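# Tuck chair under desk and park cart in bay

## Task

Shove the office chair fully under the desk so it ends upright with every wheel on the floor; roll the utility cart into the yellow-taped bay so all four of its wheels sit inside the tape and none touch it; keep the desk roughly where it started, with its load still on top and nothing overhanging its edges; the robot must not tip over or finish leaning; at the end release everything and back away.

## Robot and tools

ROBOT. TidyBot++: a single mobile base (0.54 m long, 0.50 m wide, 0.38 m tall) on four powered casters, carrying one seven-joint arm with a two-finger gripper. The shoulder sits 0.12 m ahead of the base centre and 0.68 m up. Arm segments: upper arm 0.42 m, forearm 0.31 m, wrist to hand point 0.31 m. The arm begins folded, hand pointing down, wrist up to 0.08 m ahead of the base front, elbow up to 1.15 m high. Cameras: base_camera (pinhole, 644x364) and wrist_camera (fisheye, 644x476, looks along the hand).

FRAMES. Base frame: origin on the floor below the base centre, x ahead, y to the left, z up, metres. hand_pose is reported here: the point between the finger pads, its z axis out along the fingers, fingers closing along its y axis. Odometry frame = base frame at the start of the scene; base_odometry counts wheel rotation only, so slip shows as travel, and it can drift a few cm and degrees over many moves. Heading in rad, left positive, -3.142 to 3.142. base_tilt is in degrees, positive when leaning forward or right (about 1 degree bias).

TOOL move. Optional keys: base, joints, target, speeds, cameras, blocking. Motions in one call start together.
- base: an object of relative offsets from where the base is at the start of the command, along its own axes then: translate_m (metres, forward +, -2 to 2), strafe_m (metres, left +, -2 to 2), rotate_rad (radians, counter-clockwise from above +, -6.3 to 6.3). Combined translate and strafe give one straight-line drive.
- joints: absolute angles by name, in radians: joint_1_rad (any angle; + is clockwise from above, opposite to heading), joint_2_rad (-2.249 to 2.249, shoulder, 0 = upper arm vertical, + leans forward), joint_3_rad (any), joint_4_rad (-2.579 to 2.579, elbow, 0 straight, negative bends forward when joint_3_rad is 3.14), joint_5_rad (any), joint_6_rad (-2.099 to 2.099, wrist), joint_7_rad (any; hand down, + turns counter-clockwise from above, 1.57 puts fingers opening left/right). gripper_pos is absolute, 0 (open, about 85 mm gap) to 1 (closed). Done tolerance ±0.039 rad for joints 1-4, ±0.095 for 5-7, ±0.03 for the gripper. Any-angle joints take the short way round; send steps under half a turn.
- target: one list of seven numbers, an absolute hand pose in the base frame: x, y, z in metres, then quaternion qw, qx, qy, qz. With target, joints may only contain gripper_pos.
- speeds: caps for this call only: translate_m/strafe_m 0.05 to 0.5 m/s (give only one for a combined drive), rotate_rad 0.1 to 1.57 rad/s.
- cameras: list of base_camera, wrist_camera or all; omitted means all, [] means none.
- blocking: true/omitted returns once everything is still; false returns within about 0.5 s while motion continues. A later move overrides only what it names.
A move with no action just reports state and images. Unknown keys make a call invalid; out-of-range values get it refused, and a refusal or an uncommanded stop cancels the rest of that reply's move/wait/finished_scene calls. Any action is capped at 15 s; base drives time out after 14 s.

TOOL wait: seconds (0 to 10); returns state and images, early if motion finishes. TOOL stop: brakes all running motions; optional cameras. TOOL zoom_image: camera (base_camera or wrist_camera) and region [x0, y0, x1, y1] in pixels of that camera's latest image, top-left origin, at most 504x504. TOOL finished_scene: scene = the current scene's number; irreversible, call only when the goal holds with the robot released and clear.

RESULT LINES. move: done, or the worst status. base_status / joint_status / hand_status: done, moving, off_target (rested away from target, may still push), stopped, contact_stop or time_out (target dropped, holds in place), not_followed (a built-in check withheld the command), torque_fault, limit_stop_at_motor_heat. "joint command not followed" with "cause:" means a self-collision was avoided; "pose unreachable" refers to a target. hand_target is where the hand would sit if joints reached their targets. motor_effort is percent of max torque, peak in brackets. on_its_own lists uncommanded behaviour. pictures lists image order. ARM HIT, MOTOR HOT and OVER-TEMPERATURE FAULT are warnings.

HAND TIPS. Targets usually land within about 3 cm; correct by adding (wanted - measured) to the last target. Targets low and forward close to the base often miss or drive the arm into the base. Unreachable poses make the arm roam up to 10 s then time_out. To keep a hand still, resend hand_target. Closed fingertips reach 20 mm past the hand point. A straight-down hand cannot go above about 0.94 m. The arm does not avoid obstacles and keeps pushing.

AVOID. A blocked base pushes hard until timeout and may still say done. Don't let a raised arm snag while driving; sideways force on a high hand or a stretched arm swinging can tip the robot; retract or back up to right it. Torque limits 104.5 N m (joints 1-4) and 51.3 N m (5-7); exceeding them freezes the arm for 10 s. Avoid drops, releasing moving parts, slams, violent pushes, excess grip force on resting parts, and long stretched-out holds that overheat motors. Items may be jostled occasionally. Drive slowly when pushing the chair and cart, and watch the tape and desk load in the images.

Each tool is called after ">>>" as name(argument=value, ...), one argument or row to a line, values as JSON.

## Session

>>> move(
)

Scene clock: 0.00 s.
base_odometry: x=+0.000 y=+0.000 heading=+0.000
base_tilt: forward=-0.2 right=-0.3
base_status: not commanded
joint_positions: joint_1_rad=+0.015 joint_2_rad=-0.385 joint_3_rad=+3.096 joint_4_rad=-2.513 joint_5_rad=+0.008 joint_6_rad=-0.916 joint_7_rad=+1.573 gripper_pos=+0.000
joint_status: not commanded
motor_effort: joint_1_rad=+0 joint_2_rad=-1 joint_3_rad=+0 joint_4_rad=+16 joint_5_rad=+0 joint_6_rad=+1 joint_7_rad=+0
hand_pose: x=+0.2578 y=+0.0017 z=+0.5956 quat_wxyz=(+0.011, +0.999, +0.017, +0.049) (m; base frame)
hand_target: x=+0.2571 y=+0.0017 z=+0.5952 quat_wxyz=(+0.011, +0.999, +0.017, +0.048) (m; base frame)
hand_status: not commanded
pictures: base_camera, wrist_camera

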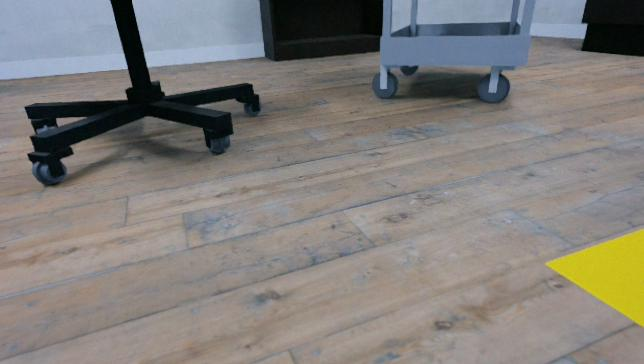

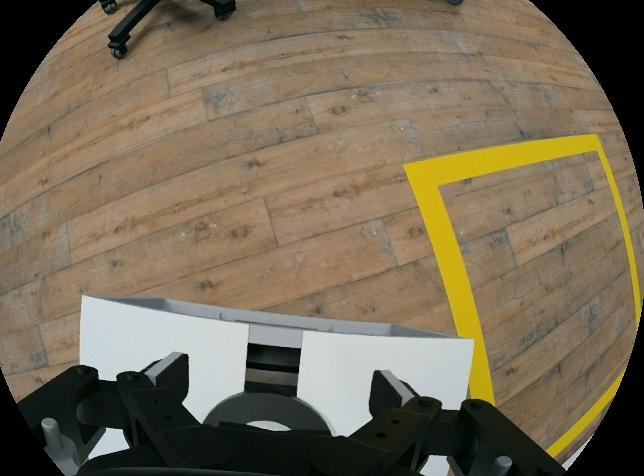

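>>> move(
  joints={"joint_6_rad":0.3},
)

>>> move(
  base={"rotate_rad":1.3},
)

>>> move(
  base={"rotate_rad":-2.6},
)

Scene clock: 6.30 s.
move: done
base_odometry: x=+0.000 y=+0.000 heading=+0.000
base_tilt: forward=-0.2 right=-0.3
base_status: not commanded
joint_positions: joint_1_rad=+0.015 joint_2_rad=-0.385 joint_3_rad=+3.096 joint_4_rad=-2.508 joint_5_rad=+0.008 joint_6_rad=+0.261 joint_7_rad=+1.573 gripper_pos=+0.000
joint_status: all done
motor_effort: joint_1_rad=+0(0) joint_2_rad=-5(7) joint_3_rad=+0(1) joint_4_rad=+20(21) joint_5_rad=+0(1) joint_6_rad=+8(9) joint_7_rad=+0(1)
hand_pose: x=+0.5261 y=+0.0152 z=+0.8170 quat_wxyz=(+0.001, +0.802, +0.020, +0.597) (m; base frame)
hand_target: x=+0.5279 y=+0.0155 z=+0.8254 quat_wxyz=(+0.001, +0.792, +0.020, +0.610) (m; base frame)
hand_status: not commanded
pictures: base_camera, wrist_camera

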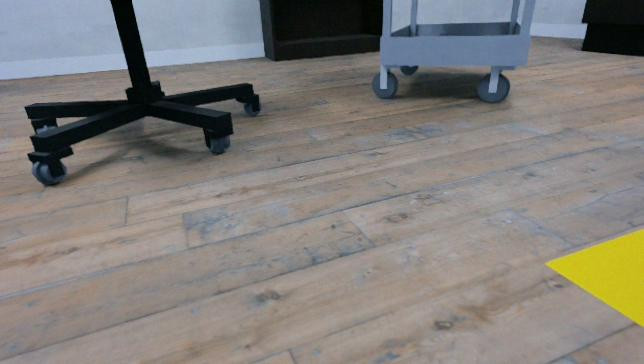

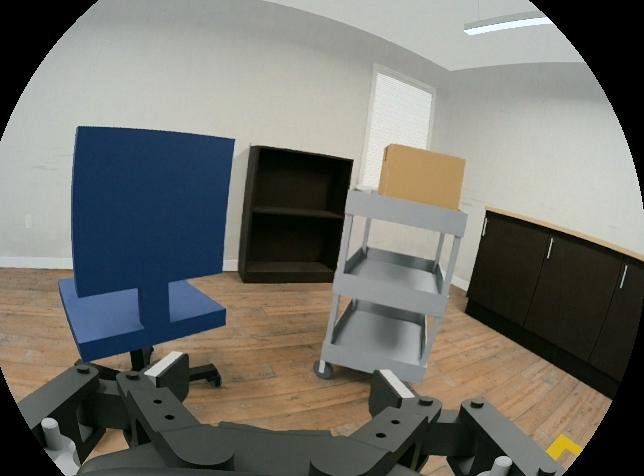

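Scene clock: 8.57 s.
move: done
base_odometry: x=+0.000 y=+0.000 heading=+1.299
base_tilt: forward=-0.2 right=-0.3
base_status: done
joint_positions: joint_1_rad=+0.015 joint_2_rad=-0.385 joint_3_rad=+3.096 joint_4_rad=-2.508 joint_5_rad=+0.008 joint_6_rad=+0.262 joint_7_rad=+1.573 gripper_pos=+0.000
joint_status: not commanded
motor_effort: joint_1_rad=+0(1) joint_2_rad=-6(8) joint_3_rad=+1(2) joint_4_rad=+20(21) joint_5_rad=-1(1) joint_6_rad=+9(9) joint_7_rad=+0(1)
hand_pose: x=+0.5262 y=+0.0153 z=+0.8173 quat_wxyz=(+0.001, +0.802, +0.020, +0.597) (m; base frame)
hand_target: x=+0.5279 y=+0.0155 z=+0.8254 quat_wxyz=(+0.001, +0.792, +0.020, +0.610) (m; base frame)
hand_status: not commanded
pictures: base_camera, wrist_camera

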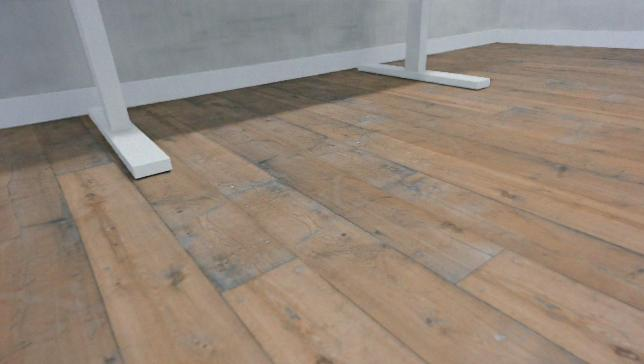

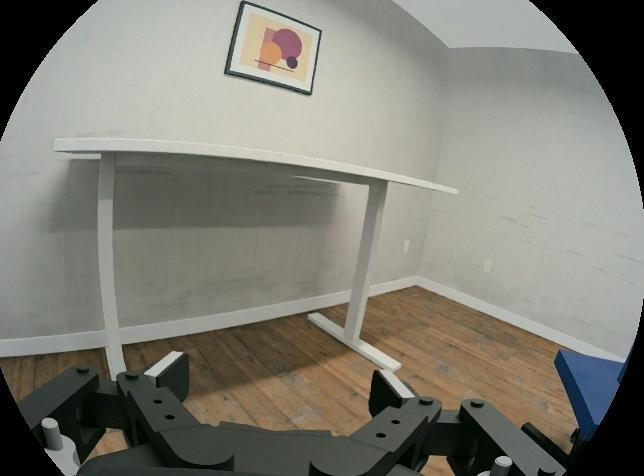

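Scene clock: 11.67 s.
move: done
base_odometry: x=+0.000 y=+0.000 heading=-1.300
base_tilt: forward=-0.2 right=-0.3
base_status: done
joint_positions: joint_1_rad=+0.015 joint_2_rad=-0.385 joint_3_rad=+3.096 joint_4_rad=-2.508 joint_5_rad=+0.008 joint_6_rad=+0.262 joint_7_rad=+1.573 gripper_pos=+0.000
joint_status: not commanded
motor_effort: joint_1_rad=+0(1) joint_2_rad=-6(8) joint_3_rad=+1(2) joint_4_rad=+20(21) joint_5_rad=+0(1) joint_6_rad=+8(9) joint_7_rad=+0(1)
hand_pose: x=+0.5262 y=+0.0154 z=+0.8175 quat_wxyz=(+0.001, +0.802, +0.020, +0.597) (m; base frame)
hand_target: x=+0.5279 y=+0.0155 z=+0.8254 quat_wxyz=(+0.001, +0.792, +0.020, +0.610) (m; base frame)
hand_status: not commanded
pictures: base_camera, wrist_camera

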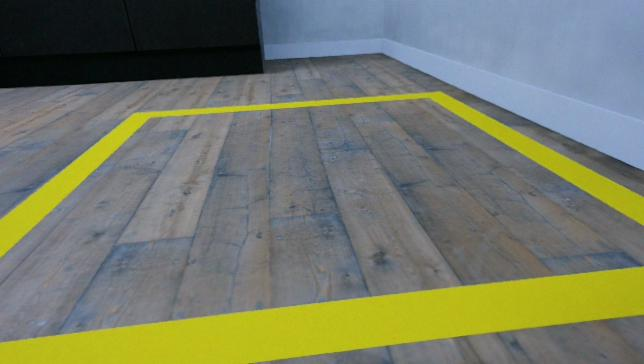

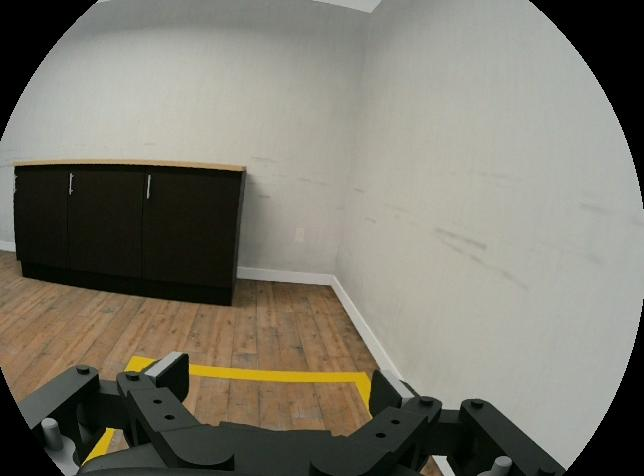

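>>> move(
  base={"rotate_rad":2.0},
  joints={"joint_6_rad":0.55,"joint_3_rad":3.14,"joint_1_rad":0},
)

>>> move(
  base={"translate_m":0.3},
)

Scene clock: 35.10 s.
move: done
base_odometry: x=+0.000 y=+0.000 heading=+0.699
base_tilt: forward=-0.2 right=-0.3
base_status: done
joint_positions: joint_1_rad=+0.009 joint_2_rad=-0.385 joint_3_rad=+3.133 joint_4_rad=-2.504 joint_5_rad=+0.008 joint_6_rad=+0.524 joint_7_rad=+1.573 gripper_pos=+0.000
joint_status: all done
motor_effort: joint_1_rad=+0(2) joint_2_rad=-7(8) joint_3_rad=+0(2) joint_4_rad=+21(22) joint_5_rad=+0(1) joint_6_rad=+9(10) joint_7_rad=+0(1)
hand_pose: x=+0.5404 y=+0.0029 z=+0.9005 quat_wxyz=(+0.003, +0.716, +0.005, +0.699) (m; base frame)
hand_target: x=+0.5389 y=+0.0034 z=+0.9027 quat_wxyz=(+0.001, +0.710, +0.005, +0.704) (m; base frame)
hand_status: not commanded
pictures: base_camera, wrist_camera

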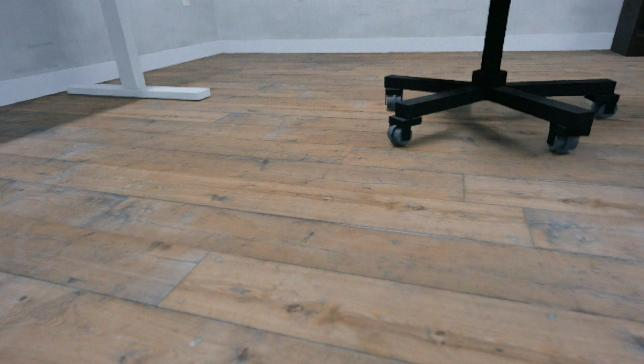

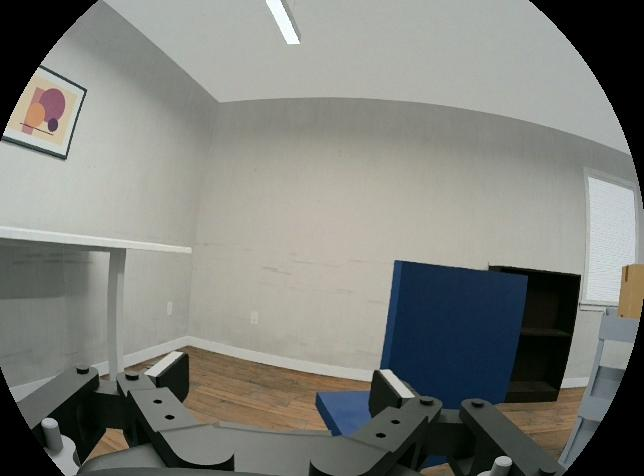

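Scene clock: 36.83 s.
move: done
base_odometry: x=+0.230 y=+0.193 heading=+0.700
base_tilt: forward=-0.2 right=-0.3
base_status: done
joint_positions: joint_1_rad=+0.009 joint_2_rad=-0.381 joint_3_rad=+3.133 joint_4_rad=-2.504 joint_5_rad=+0.008 joint_6_rad=+0.524 joint_7_rad=+1.573 gripper_pos=+0.000
joint_status: not commanded
motor_effort: joint_1_rad=+0(0) joint_2_rad=-6(9) joint_3_rad=+0(1) joint_4_rad=+20(22) joint_5_rad=+0(1) joint_6_rad=+8(9) joint_7_rad=+0(1)
hand_pose: x=+0.5414 y=+0.0029 z=+0.8985 quat_wxyz=(+0.003, +0.717, +0.005, +0.697) (m; base frame)
hand_target: x=+0.5389 y=+0.0034 z=+0.9027 quat_wxyz=(+0.001, +0.710, +0.005, +0.704) (m; base frame)
hand_status: not commanded
pictures: base_camera, wrist_camera

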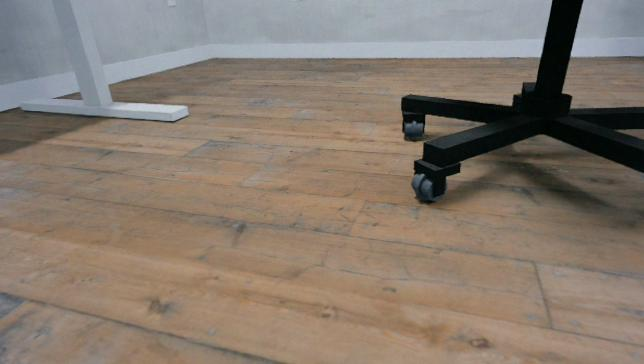

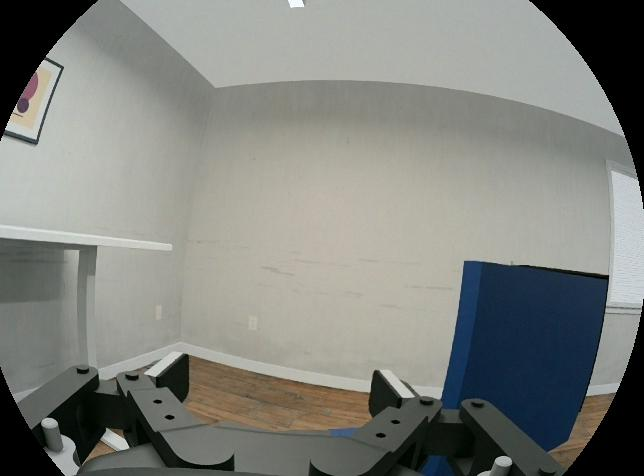

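>>> move(
  base={"rotate_rad":-0.88},
  joints={"joint_6_rad":0.1},
)

>>> move(
  base={"translate_m":0.6,"strafe_m":-0.33},
)

Scene clock: 90.87 s.
move: done
base_odometry: x=+0.230 y=+0.193 heading=-0.179
base_tilt: forward=-0.2 right=-0.3
base_status: done
joint_positions: joint_1_rad=+0.008 joint_2_rad=-0.381 joint_3_rad=+3.134 joint_4_rad=-2.508 joint_5_rad=+0.008 joint_6_rad=+0.141 joint_7_rad=+1.573 gripper_pos=+0.000
joint_status: all done
motor_effort: joint_1_rad=+0(1) joint_2_rad=-5(7) joint_3_rad=+1(2) joint_4_rad=+20(22) joint_5_rad=+0(1) joint_6_rad=+8(9) joint_7_rad=+0(1)
hand_pose: x=+0.5143 y=+0.0016 z=+0.7807 quat_wxyz=(+0.004, +0.838, +0.005, +0.546) (m; base frame)
hand_target: x=+0.5068 y=+0.0022 z=+0.7676 quat_wxyz=(+0.002, +0.849, +0.005, +0.528) (m; base frame)
hand_status: not commanded
pictures: base_camera, wrist_camera

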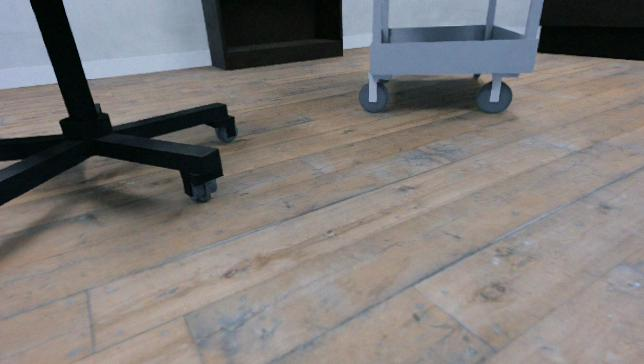

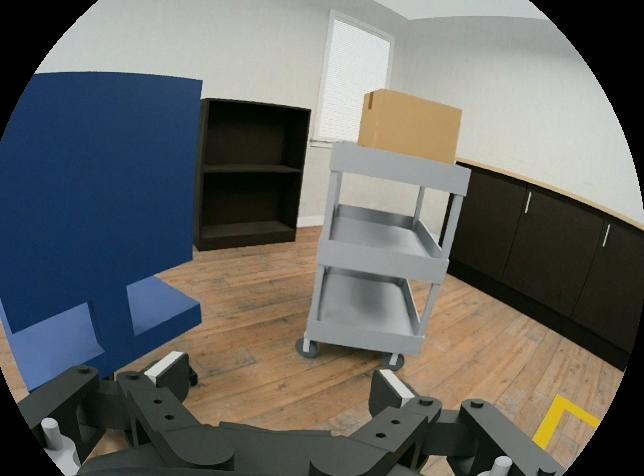

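Scene clock: 93.33 s.
move: done
base_odometry: x=+0.761 y=-0.239 heading=-0.180
base_tilt: forward=-0.1 right=-0.3
base_status: done
joint_positions: joint_1_rad=+0.008 joint_2_rad=-0.380 joint_3_rad=+3.134 joint_4_rad=-2.508 joint_5_rad=+0.008 joint_6_rad=+0.141 joint_7_rad=+1.573 gripper_pos=+0.000
joint_status: not commanded
motor_effort: joint_1_rad=+0(1) joint_2_rad=-6(9) joint_3_rad=+1(2) joint_4_rad=+20(21) joint_5_rad=+0(1) joint_6_rad=+8(9) joint_7_rad=+0(1)
hand_pose: x=+0.5144 y=+0.0016 z=+0.7806 quat_wxyz=(+0.004, +0.838, +0.005, +0.546) (m; base frame)
hand_target: x=+0.5068 y=+0.0022 z=+0.7676 quat_wxyz=(+0.002, +0.849, +0.005, +0.528) (m; base frame)
hand_status: not commanded
pictures: base_camera, wrist_camera

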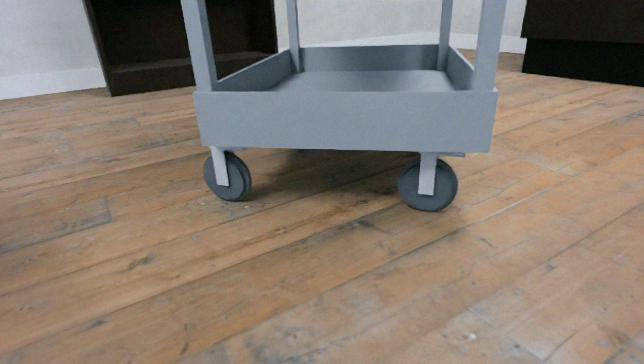

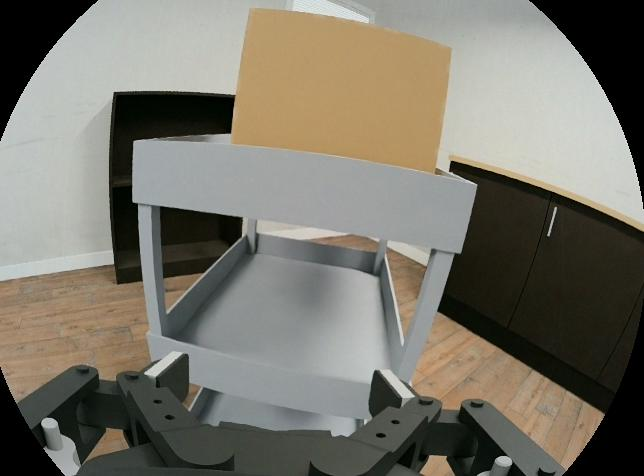

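>>> move(
  base={"strafe_m":0.13,"translate_m":0.2},
  joints={"joint_1_rad":0,"joint_2_rad":-0.1,"joint_3_rad":3.14,"joint_4_rad":-1.5,"joint_5_rad":0,"joint_6_rad":-1.4,"joint_7_rad":0},
)

Scene clock: 109.60 s.
move: done
base_odometry: x=+0.982 y=-0.146 heading=-0.180
base_tilt: forward=-0.1 right=-0.3
base_status: done
joint_positions: joint_1_rad=+0.008 joint_2_rad=-0.121 joint_3_rad=+3.134 joint_4_rad=-1.505 joint_5_rad=+0.008 joint_6_rad=-1.345 joint_7_rad=+0.072 gripper_pos=+0.000
joint_status: all done
motor_effort: joint_1_rad=+0(1) joint_2_rad=-14(16) joint_3_rad=+0(2) joint_4_rad=+20(22) joint_5_rad=+0(1) joint_6_rad=+3(9) joint_7_rad=+0(2)
hand_pose: x=+0.5016 y=-0.0009 z=+0.8727 quat_wxyz=(-0.136, +0.717, -0.667, +0.153) (m; base frame)
hand_target: x=+0.4910 y=+0.0020 z=+0.8606 quat_wxyz=(-0.120, +0.697, -0.696, +0.120) (m; base frame)
hand_status: not commanded
pictures: base_camera, wrist_camera

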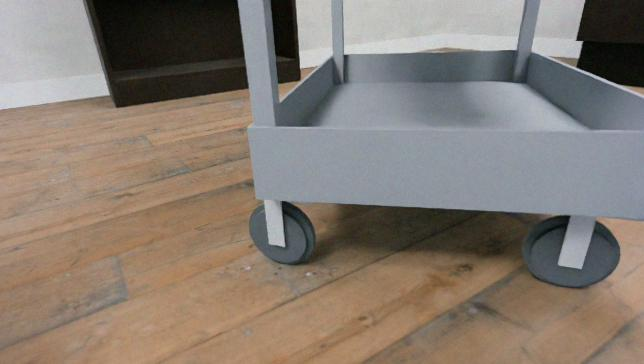

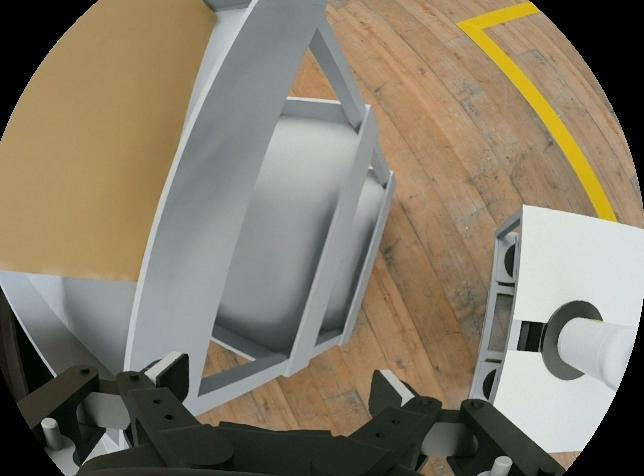

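>>> move(
  joints={"joint_2_rad":0.19,"joint_4_rad":-1.137,"joint_6_rad":-1.53,"joint_7_rad":-0.07},
)

>>> move(
  base={"translate_m":0.07},
)

Scene clock: 122.10 s.
move: done
base_odometry: x=+0.982 y=-0.146 heading=-0.180
base_tilt: forward=-0.1 right=-0.3
base_status: not commanded
joint_positions: joint_1_rad=+0.008 joint_2_rad=+0.182 joint_3_rad=+3.134 joint_4_rad=-1.144 joint_5_rad=+0.008 joint_6_rad=-1.477 joint_7_rad=+0.002 gripper_pos=+0.000
joint_status: all done
motor_effort: joint_1_rad=+0(0) joint_2_rad=-25(28) joint_3_rad=+0(1) joint_4_rad=+19(21) joint_5_rad=+0(0) joint_6_rad=+2(5) joint_7_rad=+0(1)
hand_pose: x=+0.6035 y=-0.0015 z=+0.8785 quat_wxyz=(-0.117, +0.697, -0.697, +0.122) (m; base frame)
hand_target: x=+0.5909 y=+0.0020 z=+0.8721 quat_wxyz=(-0.104, +0.676, -0.724, +0.097) (m; base frame)
hand_status: not commanded
pictures: base_camera, wrist_camera

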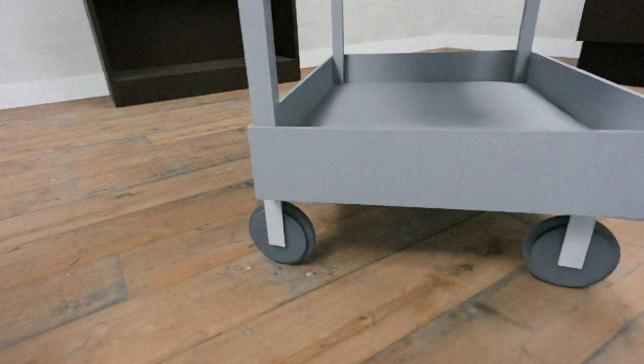

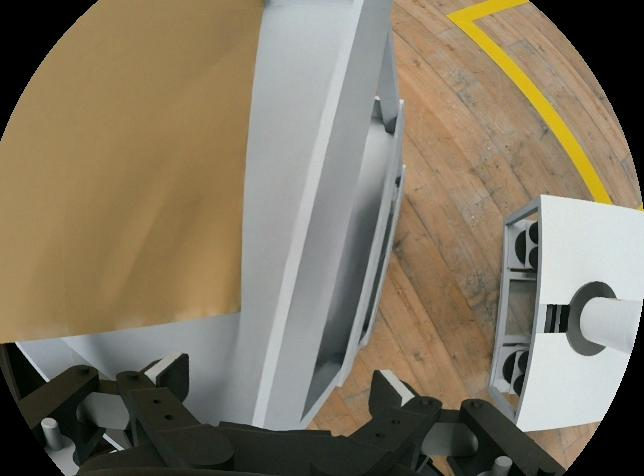

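Scene clock: 123.20 s.
move: done
base_odometry: x=+1.050 y=-0.159 heading=-0.180
base_tilt: forward=-0.1 right=-0.3
base_status: done
joint_positions: joint_1_rad=+0.006 joint_2_rad=+0.182 joint_3_rad=+3.134 joint_4_rad=-1.145 joint_5_rad=+0.008 joint_6_rad=-1.534 joint_7_rad=-0.002 gripper_pos=+0.000
joint_status: not commanded
motor_effort: joint_1_rad=+2(2) joint_2_rad=-23(28) joint_3_rad=+2(2) joint_4_rad=+21(25) joint_5_rad=+2(2) joint_6_rad=+9(18) joint_7_rad=+1(1)
hand_pose: x=+0.5865 y=-0.0004 z=+0.8723 quat_wxyz=(-0.097, +0.700, -0.701, +0.101) (m; base frame)
hand_target: x=+0.5909 y=+0.0020 z=+0.8721 quat_wxyz=(-0.104, +0.676, -0.724, +0.097) (m; base frame)
hand_status: not commanded
pictures: base_camera, wrist_camera

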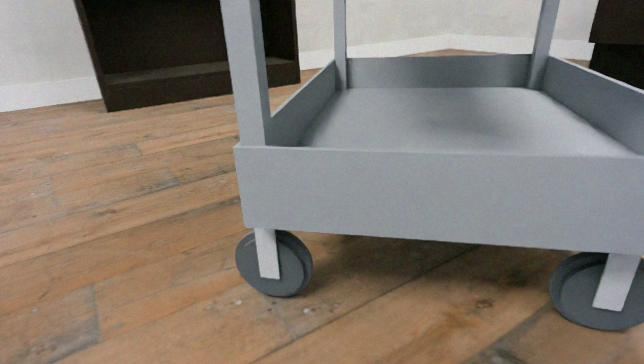

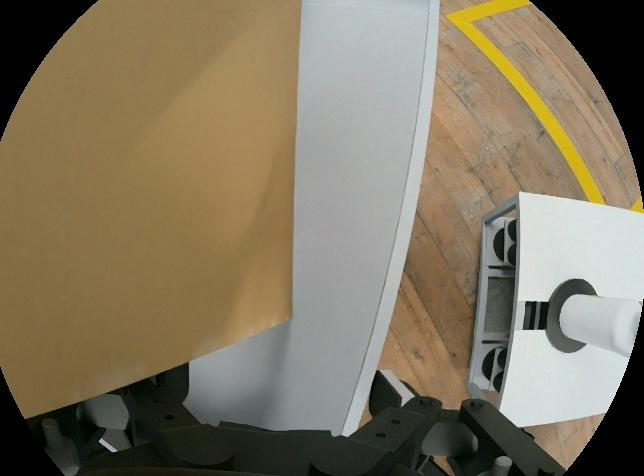

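>>> move(
  base={"translate_m":-0.05},
)

>>> move(
  joints={"joint_2_rad":0.27,"joint_4_rad":-1.165,"joint_6_rad":-1.42},
)

Scene clock: 126.80 s.
move: done
base_odometry: x=+1.001 y=-0.150 heading=-0.180
base_tilt: forward=-0.1 right=-0.3
base_status: done
joint_positions: joint_1_rad=+0.006 joint_2_rad=+0.189 joint_3_rad=+3.134 joint_4_rad=-1.136 joint_5_rad=+0.008 joint_6_rad=-1.524 joint_7_rad=-0.003 gripper_pos=+0.000
joint_status: not commanded
motor_effort: joint_1_rad=+0(1) joint_2_rad=-25(29) joint_3_rad=+0(2) joint_4_rad=+19(21) joint_5_rad=+0(2) joint_6_rad=+2(9) joint_7_rad=+0(1)
hand_pose: x=+0.5928 y=-0.0004 z=+0.8738 quat_wxyz=(-0.101, +0.699, -0.700, +0.105) (m; base frame)
hand_target: x=+0.5909 y=+0.0020 z=+0.8721 quat_wxyz=(-0.104, +0.676, -0.724, +0.097) (m; base frame)
hand_status: not commanded
pictures: base_camera, wrist_camera

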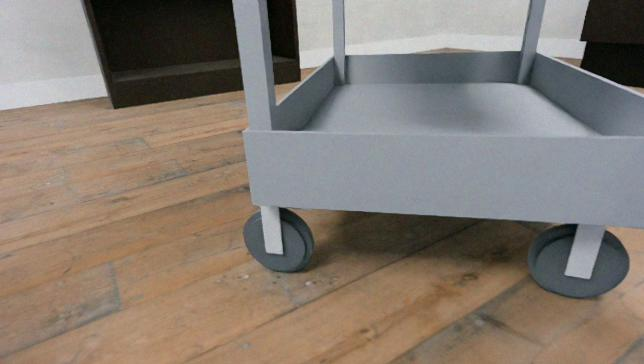

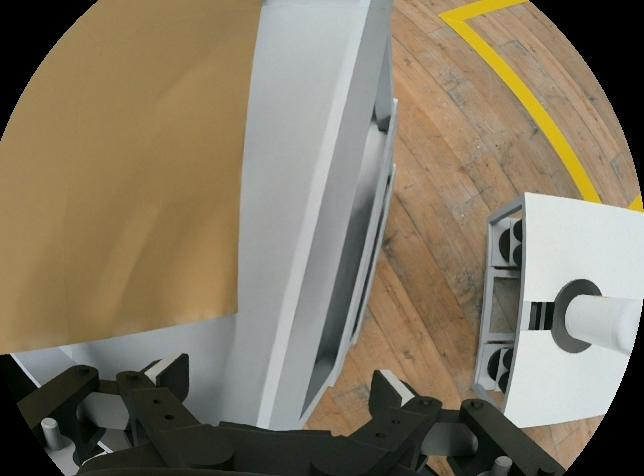

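Scene clock: 127.77 s.
move: done
base_odometry: x=+1.001 y=-0.150 heading=-0.180
base_tilt: forward=-0.1 right=-0.3
base_status: not commanded
joint_positions: joint_1_rad=+0.006 joint_2_rad=+0.268 joint_3_rad=+3.134 joint_4_rad=-1.153 joint_5_rad=+0.008 joint_6_rad=-1.456 joint_7_rad=-0.003 gripper_pos=+0.000
joint_status: all done
motor_effort: joint_1_rad=+0(0) joint_2_rad=-28(31) joint_3_rad=+0(0) joint_4_rad=+19(20) joint_5_rad=+0(0) joint_6_rad=+2(4) joint_7_rad=+0(1)
hand_pose: x=+0.6223 y=-0.0004 z=+0.8340 quat_wxyz=(-0.091, +0.701, -0.701, +0.095) (m; base frame)
hand_target: x=+0.6307 y=+0.0021 z=+0.8313 quat_wxyz=(-0.105, +0.675, -0.723, +0.097) (m; base frame)
hand_status: not commanded
pictures: base_camera, wrist_camera

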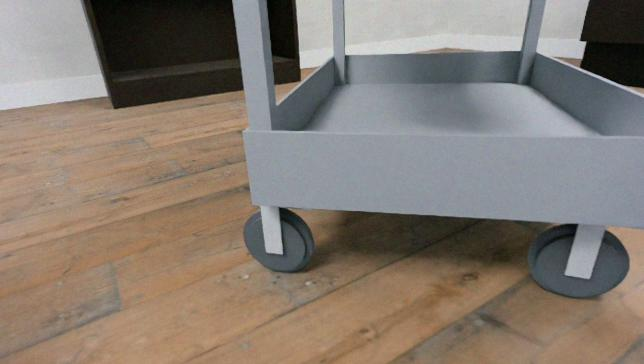

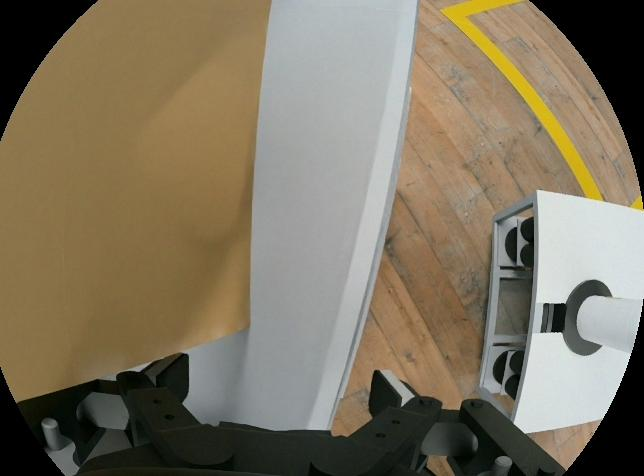

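>>> move(
  joints={"joint_2_rad":0.305,"joint_4_rad":-1.23,"joint_6_rad":-1.32},
)

Scene clock: 133.20 s.
move: done
base_odometry: x=+1.001 y=-0.150 heading=-0.180
base_tilt: forward=-0.1 right=-0.3
base_status: not commanded
joint_positions: joint_1_rad=+0.006 joint_2_rad=+0.274 joint_3_rad=+3.134 joint_4_rad=-1.203 joint_5_rad=+0.008 joint_6_rad=-1.372 joint_7_rad=-0.003 gripper_pos=+0.000
joint_status: all done
motor_effort: joint_1_rad=+1(2) joint_2_rad=-24(29) joint_3_rad=+1(1) joint_4_rad=+17(20) joint_5_rad=+1(1) joint_6_rad=+5(6) joint_7_rad=+0(1)
hand_pose: x=+0.6354 y=-0.0004 z=+0.8180 quat_wxyz=(-0.101, +0.699, -0.700, +0.105) (m; base frame)
hand_target: x=+0.6475 y=+0.0021 z=+0.7958 quat_wxyz=(-0.105, +0.675, -0.723, +0.097) (m; base frame)
hand_status: not commanded
pictures: base_camera, wrist_camera

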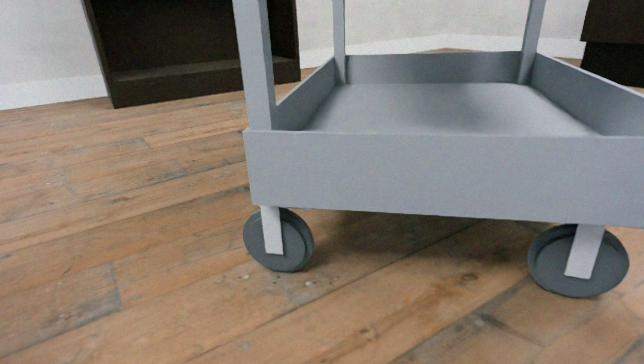

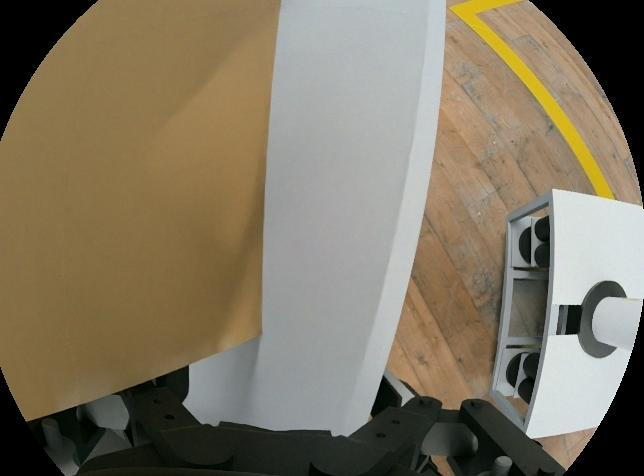

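>>> move(
  base={"translate_m":-0.025},
)

>>> move(
  joints={"gripper_pos":0.8},
)

Scene clock: 137.43 s.
move: done
base_odometry: x=+0.977 y=-0.146 heading=-0.180
base_tilt: forward=-0.1 right=-0.3
base_status: done
joint_positions: joint_1_rad=+0.006 joint_2_rad=+0.279 joint_3_rad=+3.134 joint_4_rad=-1.214 joint_5_rad=+0.008 joint_6_rad=-1.345 joint_7_rad=-0.003 gripper_pos=+0.000
joint_status: not commanded
motor_effort: joint_1_rad=+0(2) joint_2_rad=-22(27) joint_3_rad=+0(2) joint_4_rad=+16(19) joint_5_rad=+0(1) joint_6_rad=+3(5) joint_7_rad=+0(1)
hand_pose: x=+0.6413 y=-0.0002 z=+0.8138 quat_wxyz=(-0.105, +0.699, -0.699, +0.109) (m; base frame)
hand_target: x=+0.6475 y=+0.0021 z=+0.7958 quat_wxyz=(-0.105, +0.675, -0.723, +0.097) (m; base frame)
hand_status: not commanded
pictures: base_camera, wrist_camera

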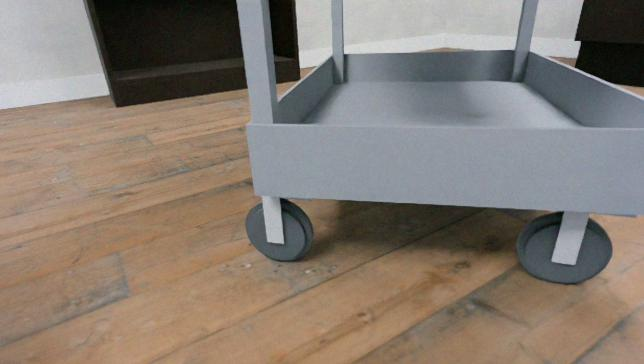

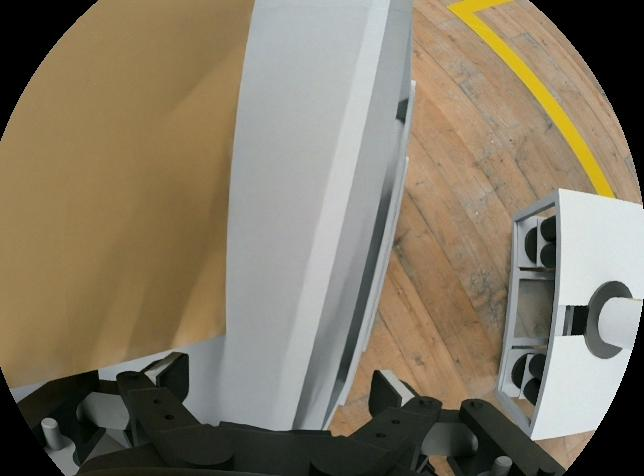

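Scene clock: 138.67 s.
move: done
base_odometry: x=+0.977 y=-0.146 heading=-0.180
base_tilt: forward=-0.1 right=-0.3
base_status: not commanded
joint_positions: joint_1_rad=+0.016 joint_2_rad=+0.270 joint_3_rad=+3.147 joint_4_rad=-1.210 joint_5_rad=+0.010 joint_6_rad=-1.443 joint_7_rad=-0.058 gripper_pos=+0.782
joint_status: all done
motor_effort: joint_1_rad=-2(6) joint_2_rad=-22(27) joint_3_rad=-2(6) joint_4_rad=+17(24) joint_5_rad=+2(4) joint_6_rad=+24(25) joint_7_rad=+3(11)
hand_pose: x=+0.6119 y=-0.0122 z=+0.8119 quat_wxyz=(-0.075, +0.674, -0.730, +0.080) (m; base frame)
hand_target: x=+0.6475 y=+0.0021 z=+0.7958 quat_wxyz=(-0.105, +0.675, -0.723, +0.097) (m; base frame)
hand_status: not commanded
pictures: base_camera, wrist_camera

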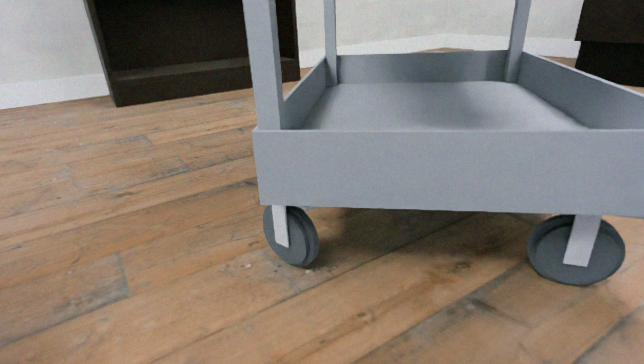

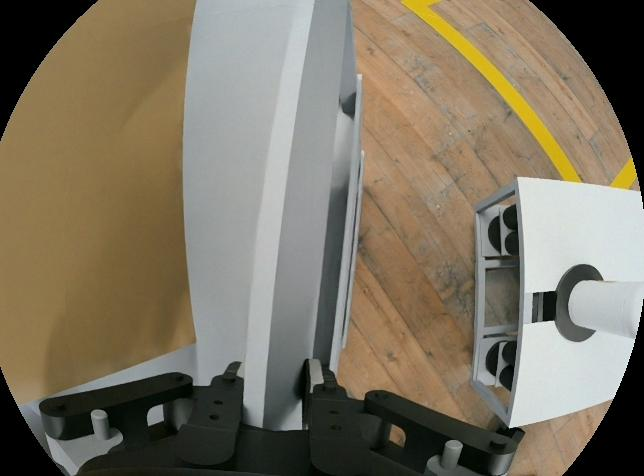

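>>> move(
  joints={"gripper_pos":1.0,"joint_6_rad":-1.42},
)

>>> move(
  base={"translate_m":-0.7},
  speeds={"translate_m":0.2},
)

Scene clock: 141.40 s.
move: off_target
base_odometry: x=+0.977 y=-0.146 heading=-0.180
base_tilt: forward=-0.1 right=-0.3
base_status: not commanded
joint_positions: joint_1_rad=+0.015 joint_2_rad=+0.279 joint_3_rad=+3.147 joint_4_rad=-1.192 joint_5_rad=+0.010 joint_6_rad=-1.485 joint_7_rad=-0.058 gripper_pos=+0.821
joint_status: gripper_pos off_target (ended at +0.821, target +1.000); the others done
motor_effort: joint_1_rad=-2(5) joint_2_rad=-23(27) joint_3_rad=-2(3) joint_4_rad=+12(16) joint_5_rad=-1(2) joint_6_rad=+19(23) joint_7_rad=-4(4)
hand_pose: x=+0.6050 y=-0.0116 z=+0.8117 quat_wxyz=(-0.063, +0.676, -0.731, +0.068) (m; base frame)
hand_target: x=+0.6172 y=+0.0020 z=+0.7885 quat_wxyz=(-0.068, +0.679, -0.728, +0.063) (m; base frame)
hand_status: not commanded
pictures: base_camera, wrist_camera

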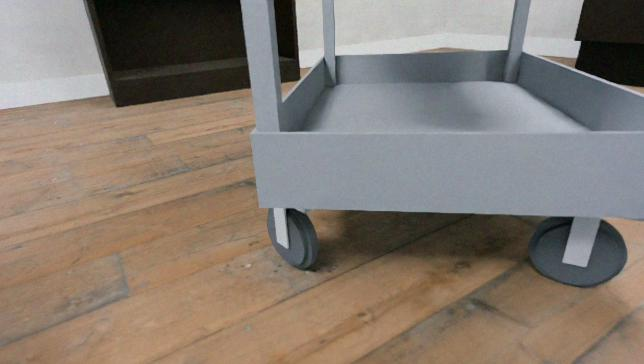

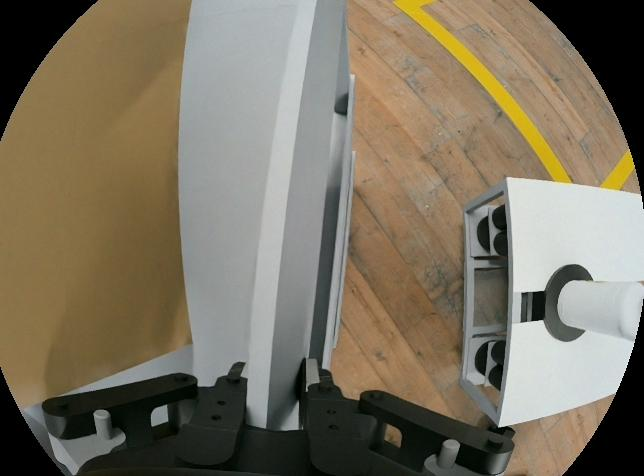

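Scene clock: 145.97 s.
move: done
base_odometry: x=+0.288 y=-0.020 heading=-0.180
base_tilt: forward=-0.2 right=-0.3
base_status: done
joint_positions: joint_1_rad=+0.051 joint_2_rad=+0.253 joint_3_rad=+3.174 joint_4_rad=-1.216 joint_5_rad=+0.014 joint_6_rad=-1.553 joint_7_rad=-0.064 gripper_pos=+0.889
joint_status: not commanded
on_its_own: gripper_pos moved +0.068 toward your old target +1.000
motor_effort: joint_1_rad=-10(13) joint_2_rad=-19(31) joint_3_rad=-8(11) joint_4_rad=+16(20) joint_5_rad=-6(7) joint_6_rad=+26(30) joint_7_rad=+1(12)
hand_pose: x=+0.5730 y=-0.0392 z=+0.8123 quat_wxyz=(-0.034, +0.653, -0.755, +0.051) (m; base frame)
hand_target: x=+0.6172 y=+0.0020 z=+0.7885 quat_wxyz=(-0.068, +0.679, -0.728, +0.063) (m; base frame)
hand_status: not commanded
pictures: base_camera, wrist_camera

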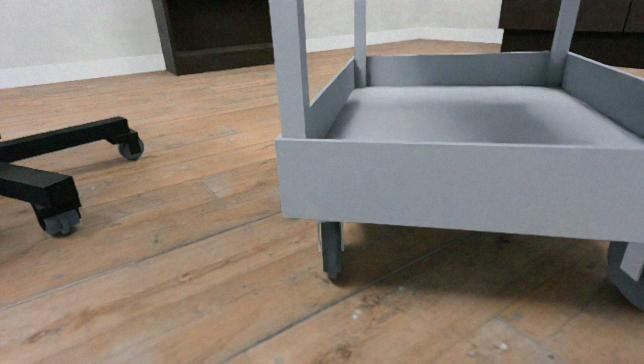

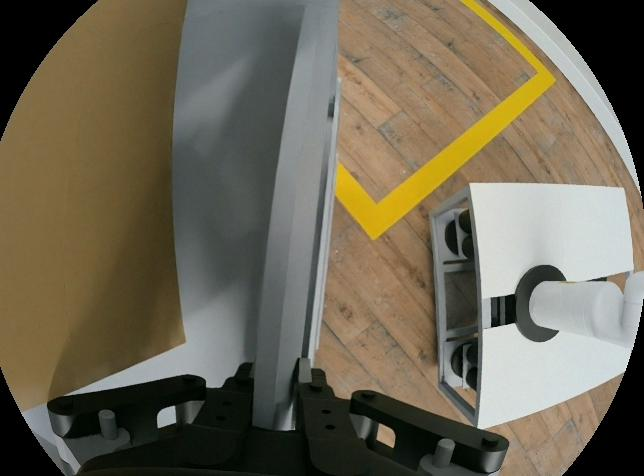

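>>> move(
  base={"rotate_rad":-1.08},
  speeds={"rotate_rad":0.2},
)

Scene clock: 158.67 s.
move: done
base_odometry: x=+0.288 y=-0.020 heading=-1.260
base_tilt: forward=-0.1 right=-0.3
base_status: done
joint_positions: joint_1_rad=+0.021 joint_2_rad=+0.271 joint_3_rad=+3.148 joint_4_rad=-1.190 joint_5_rad=-0.055 joint_6_rad=-1.556 joint_7_rad=-0.068 gripper_pos=+0.896
joint_status: not commanded
motor_effort: joint_1_rad=-1(25) joint_2_rad=-21(26) joint_3_rad=+1(23) joint_4_rad=+12(20) joint_5_rad=+6(15) joint_6_rad=+25(33) joint_7_rad=+0(11)
hand_pose: x=+0.5830 y=+0.0059 z=+0.8132 quat_wxyz=(-0.063, +0.672, -0.738, +0.024) (m; base frame)
hand_target: x=+0.6172 y=+0.0020 z=+0.7885 quat_wxyz=(-0.068, +0.679, -0.728, +0.063) (m; base frame)
hand_status: not commanded
pictures: base_camera, wrist_camera

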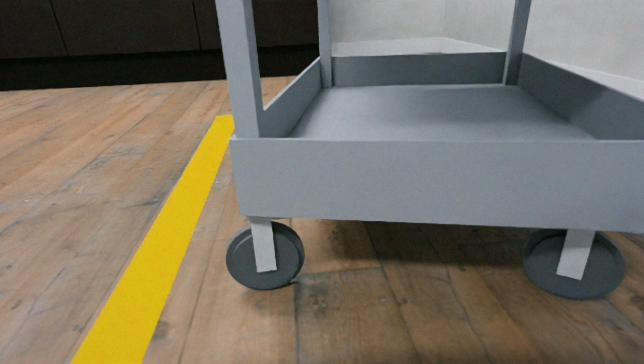

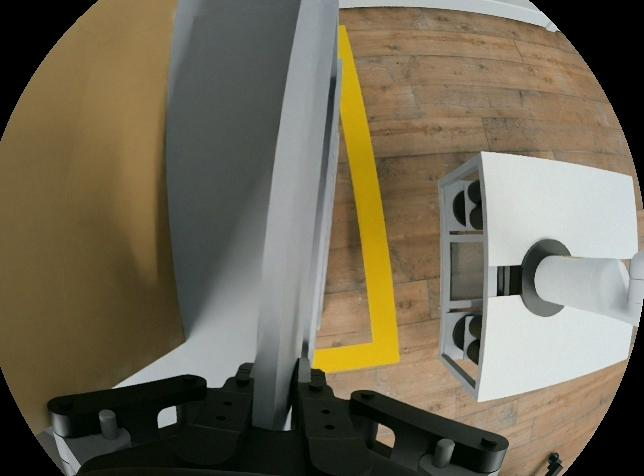

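>>> move(
  base={"translate_m":0.05,"strafe_m":-0.08},
  speeds={"translate_m":0.1},
)

>>> move(
  joints={"gripper_pos":0},
)

>>> move(
  joints={"joint_2_rad":0.1,"joint_4_rad":-1.137,"joint_6_rad":-1.5},
)

Scene clock: 166.40 s.
move: done
base_odometry: x=+0.227 y=-0.092 heading=-1.261
base_tilt: forward=-0.2 right=-0.3
base_status: done
joint_positions: joint_1_rad=+0.015 joint_2_rad=+0.255 joint_3_rad=+3.141 joint_4_rad=-1.210 joint_5_rad=-0.049 joint_6_rad=-1.566 joint_7_rad=-0.081 gripper_pos=+0.908
joint_status: not commanded
motor_effort: joint_1_rad=-2(7) joint_2_rad=-15(23) joint_3_rad=+0(5) joint_4_rad=+16(23) joint_5_rad=+4(10) joint_6_rad=+31(34) joint_7_rad=+0(8)
hand_pose: x=+0.5723 y=+0.0104 z=+0.8130 quat_wxyz=(-0.057, +0.672, -0.738, +0.019) (m; base frame)
hand_target: x=+0.6172 y=+0.0020 z=+0.7885 quat_wxyz=(-0.068, +0.679, -0.728, +0.063) (m; base frame)
hand_status: not commanded
pictures: base_camera, wrist_camera

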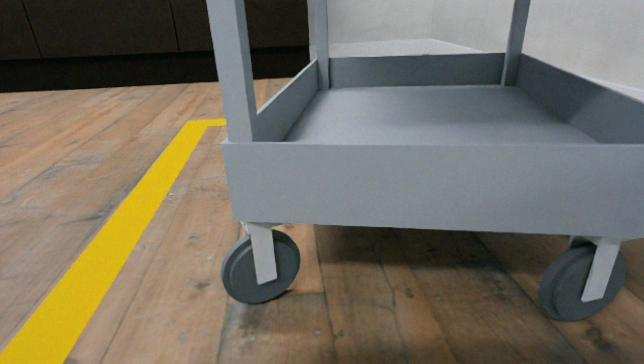

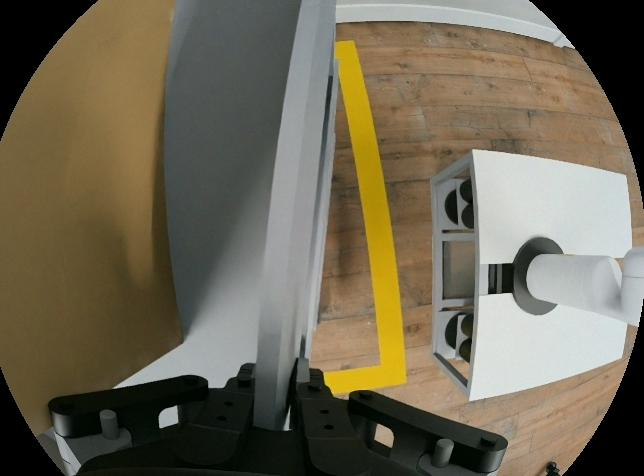

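Scene clock: 167.87 s.
move: done
base_odometry: x=+0.227 y=-0.092 heading=-1.261
base_tilt: forward=-0.1 right=-0.3
base_status: not commanded
joint_positions: joint_1_rad=+0.004 joint_2_rad=+0.284 joint_3_rad=+3.141 joint_4_rad=-1.213 joint_5_rad=-0.036 joint_6_rad=-1.415 joint_7_rad=-0.081 gripper_pos=+0.000
joint_status: all done
motor_effort: joint_1_rad=+0(5) joint_2_rad=-27(29) joint_3_rad=+0(4) joint_4_rad=+17(22) joint_5_rad=+0(5) joint_6_rad=+0(32) joint_7_rad=+0(1)
hand_pose: x=+0.6211 y=+0.0110 z=+0.8062 quat_wxyz=(-0.096, +0.672, -0.732, +0.065) (m; base frame)
hand_target: x=+0.6172 y=+0.0020 z=+0.7885 quat_wxyz=(-0.068, +0.679, -0.728, +0.063) (m; base frame)
hand_status: not commanded
pictures: base_camera, wrist_camera

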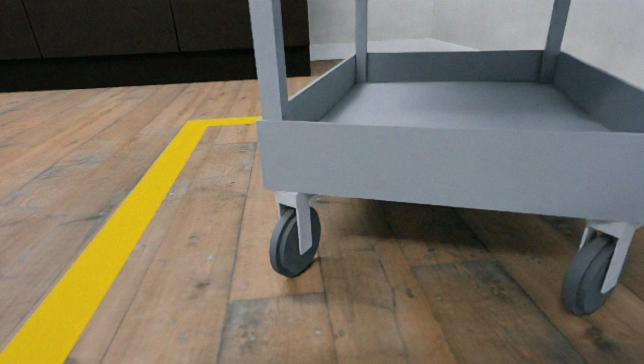

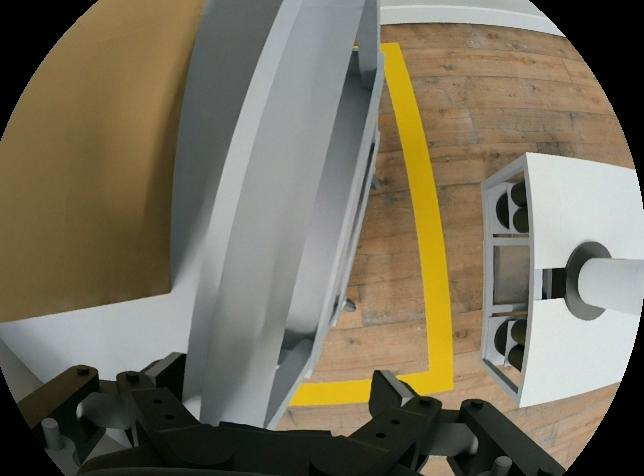

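Scene clock: 169.10 s.
move: done
base_odometry: x=+0.227 y=-0.092 heading=-1.261
base_tilt: forward=-0.1 right=-0.3
base_status: not commanded
joint_positions: joint_1_rad=+0.004 joint_2_rad=+0.102 joint_3_rad=+3.141 joint_4_rad=-1.134 joint_5_rad=-0.036 joint_6_rad=-1.452 joint_7_rad=-0.081 gripper_pos=+0.000
joint_status: all done
motor_effort: joint_1_rad=+0(1) joint_2_rad=-22(33) joint_3_rad=+0(1) joint_4_rad=+19(21) joint_5_rad=+0(1) joint_6_rad=+4(4) joint_7_rad=+0(1)
hand_pose: x=+0.5953 y=+0.0111 z=+0.9240 quat_wxyz=(-0.177, +0.661, -0.716, +0.140) (m; base frame)
hand_target: x=+0.5805 y=+0.0020 z=+0.9173 quat_wxyz=(-0.147, +0.669, -0.716, +0.137) (m; base frame)
hand_status: not commanded
pictures: base_camera, wrist_camera

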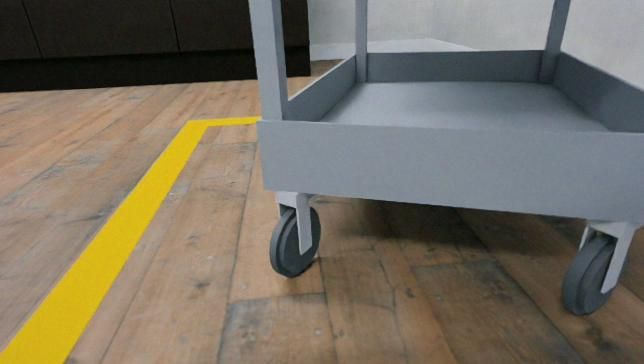

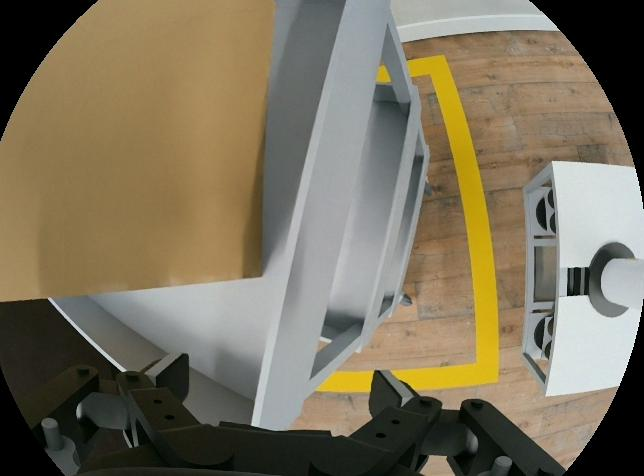

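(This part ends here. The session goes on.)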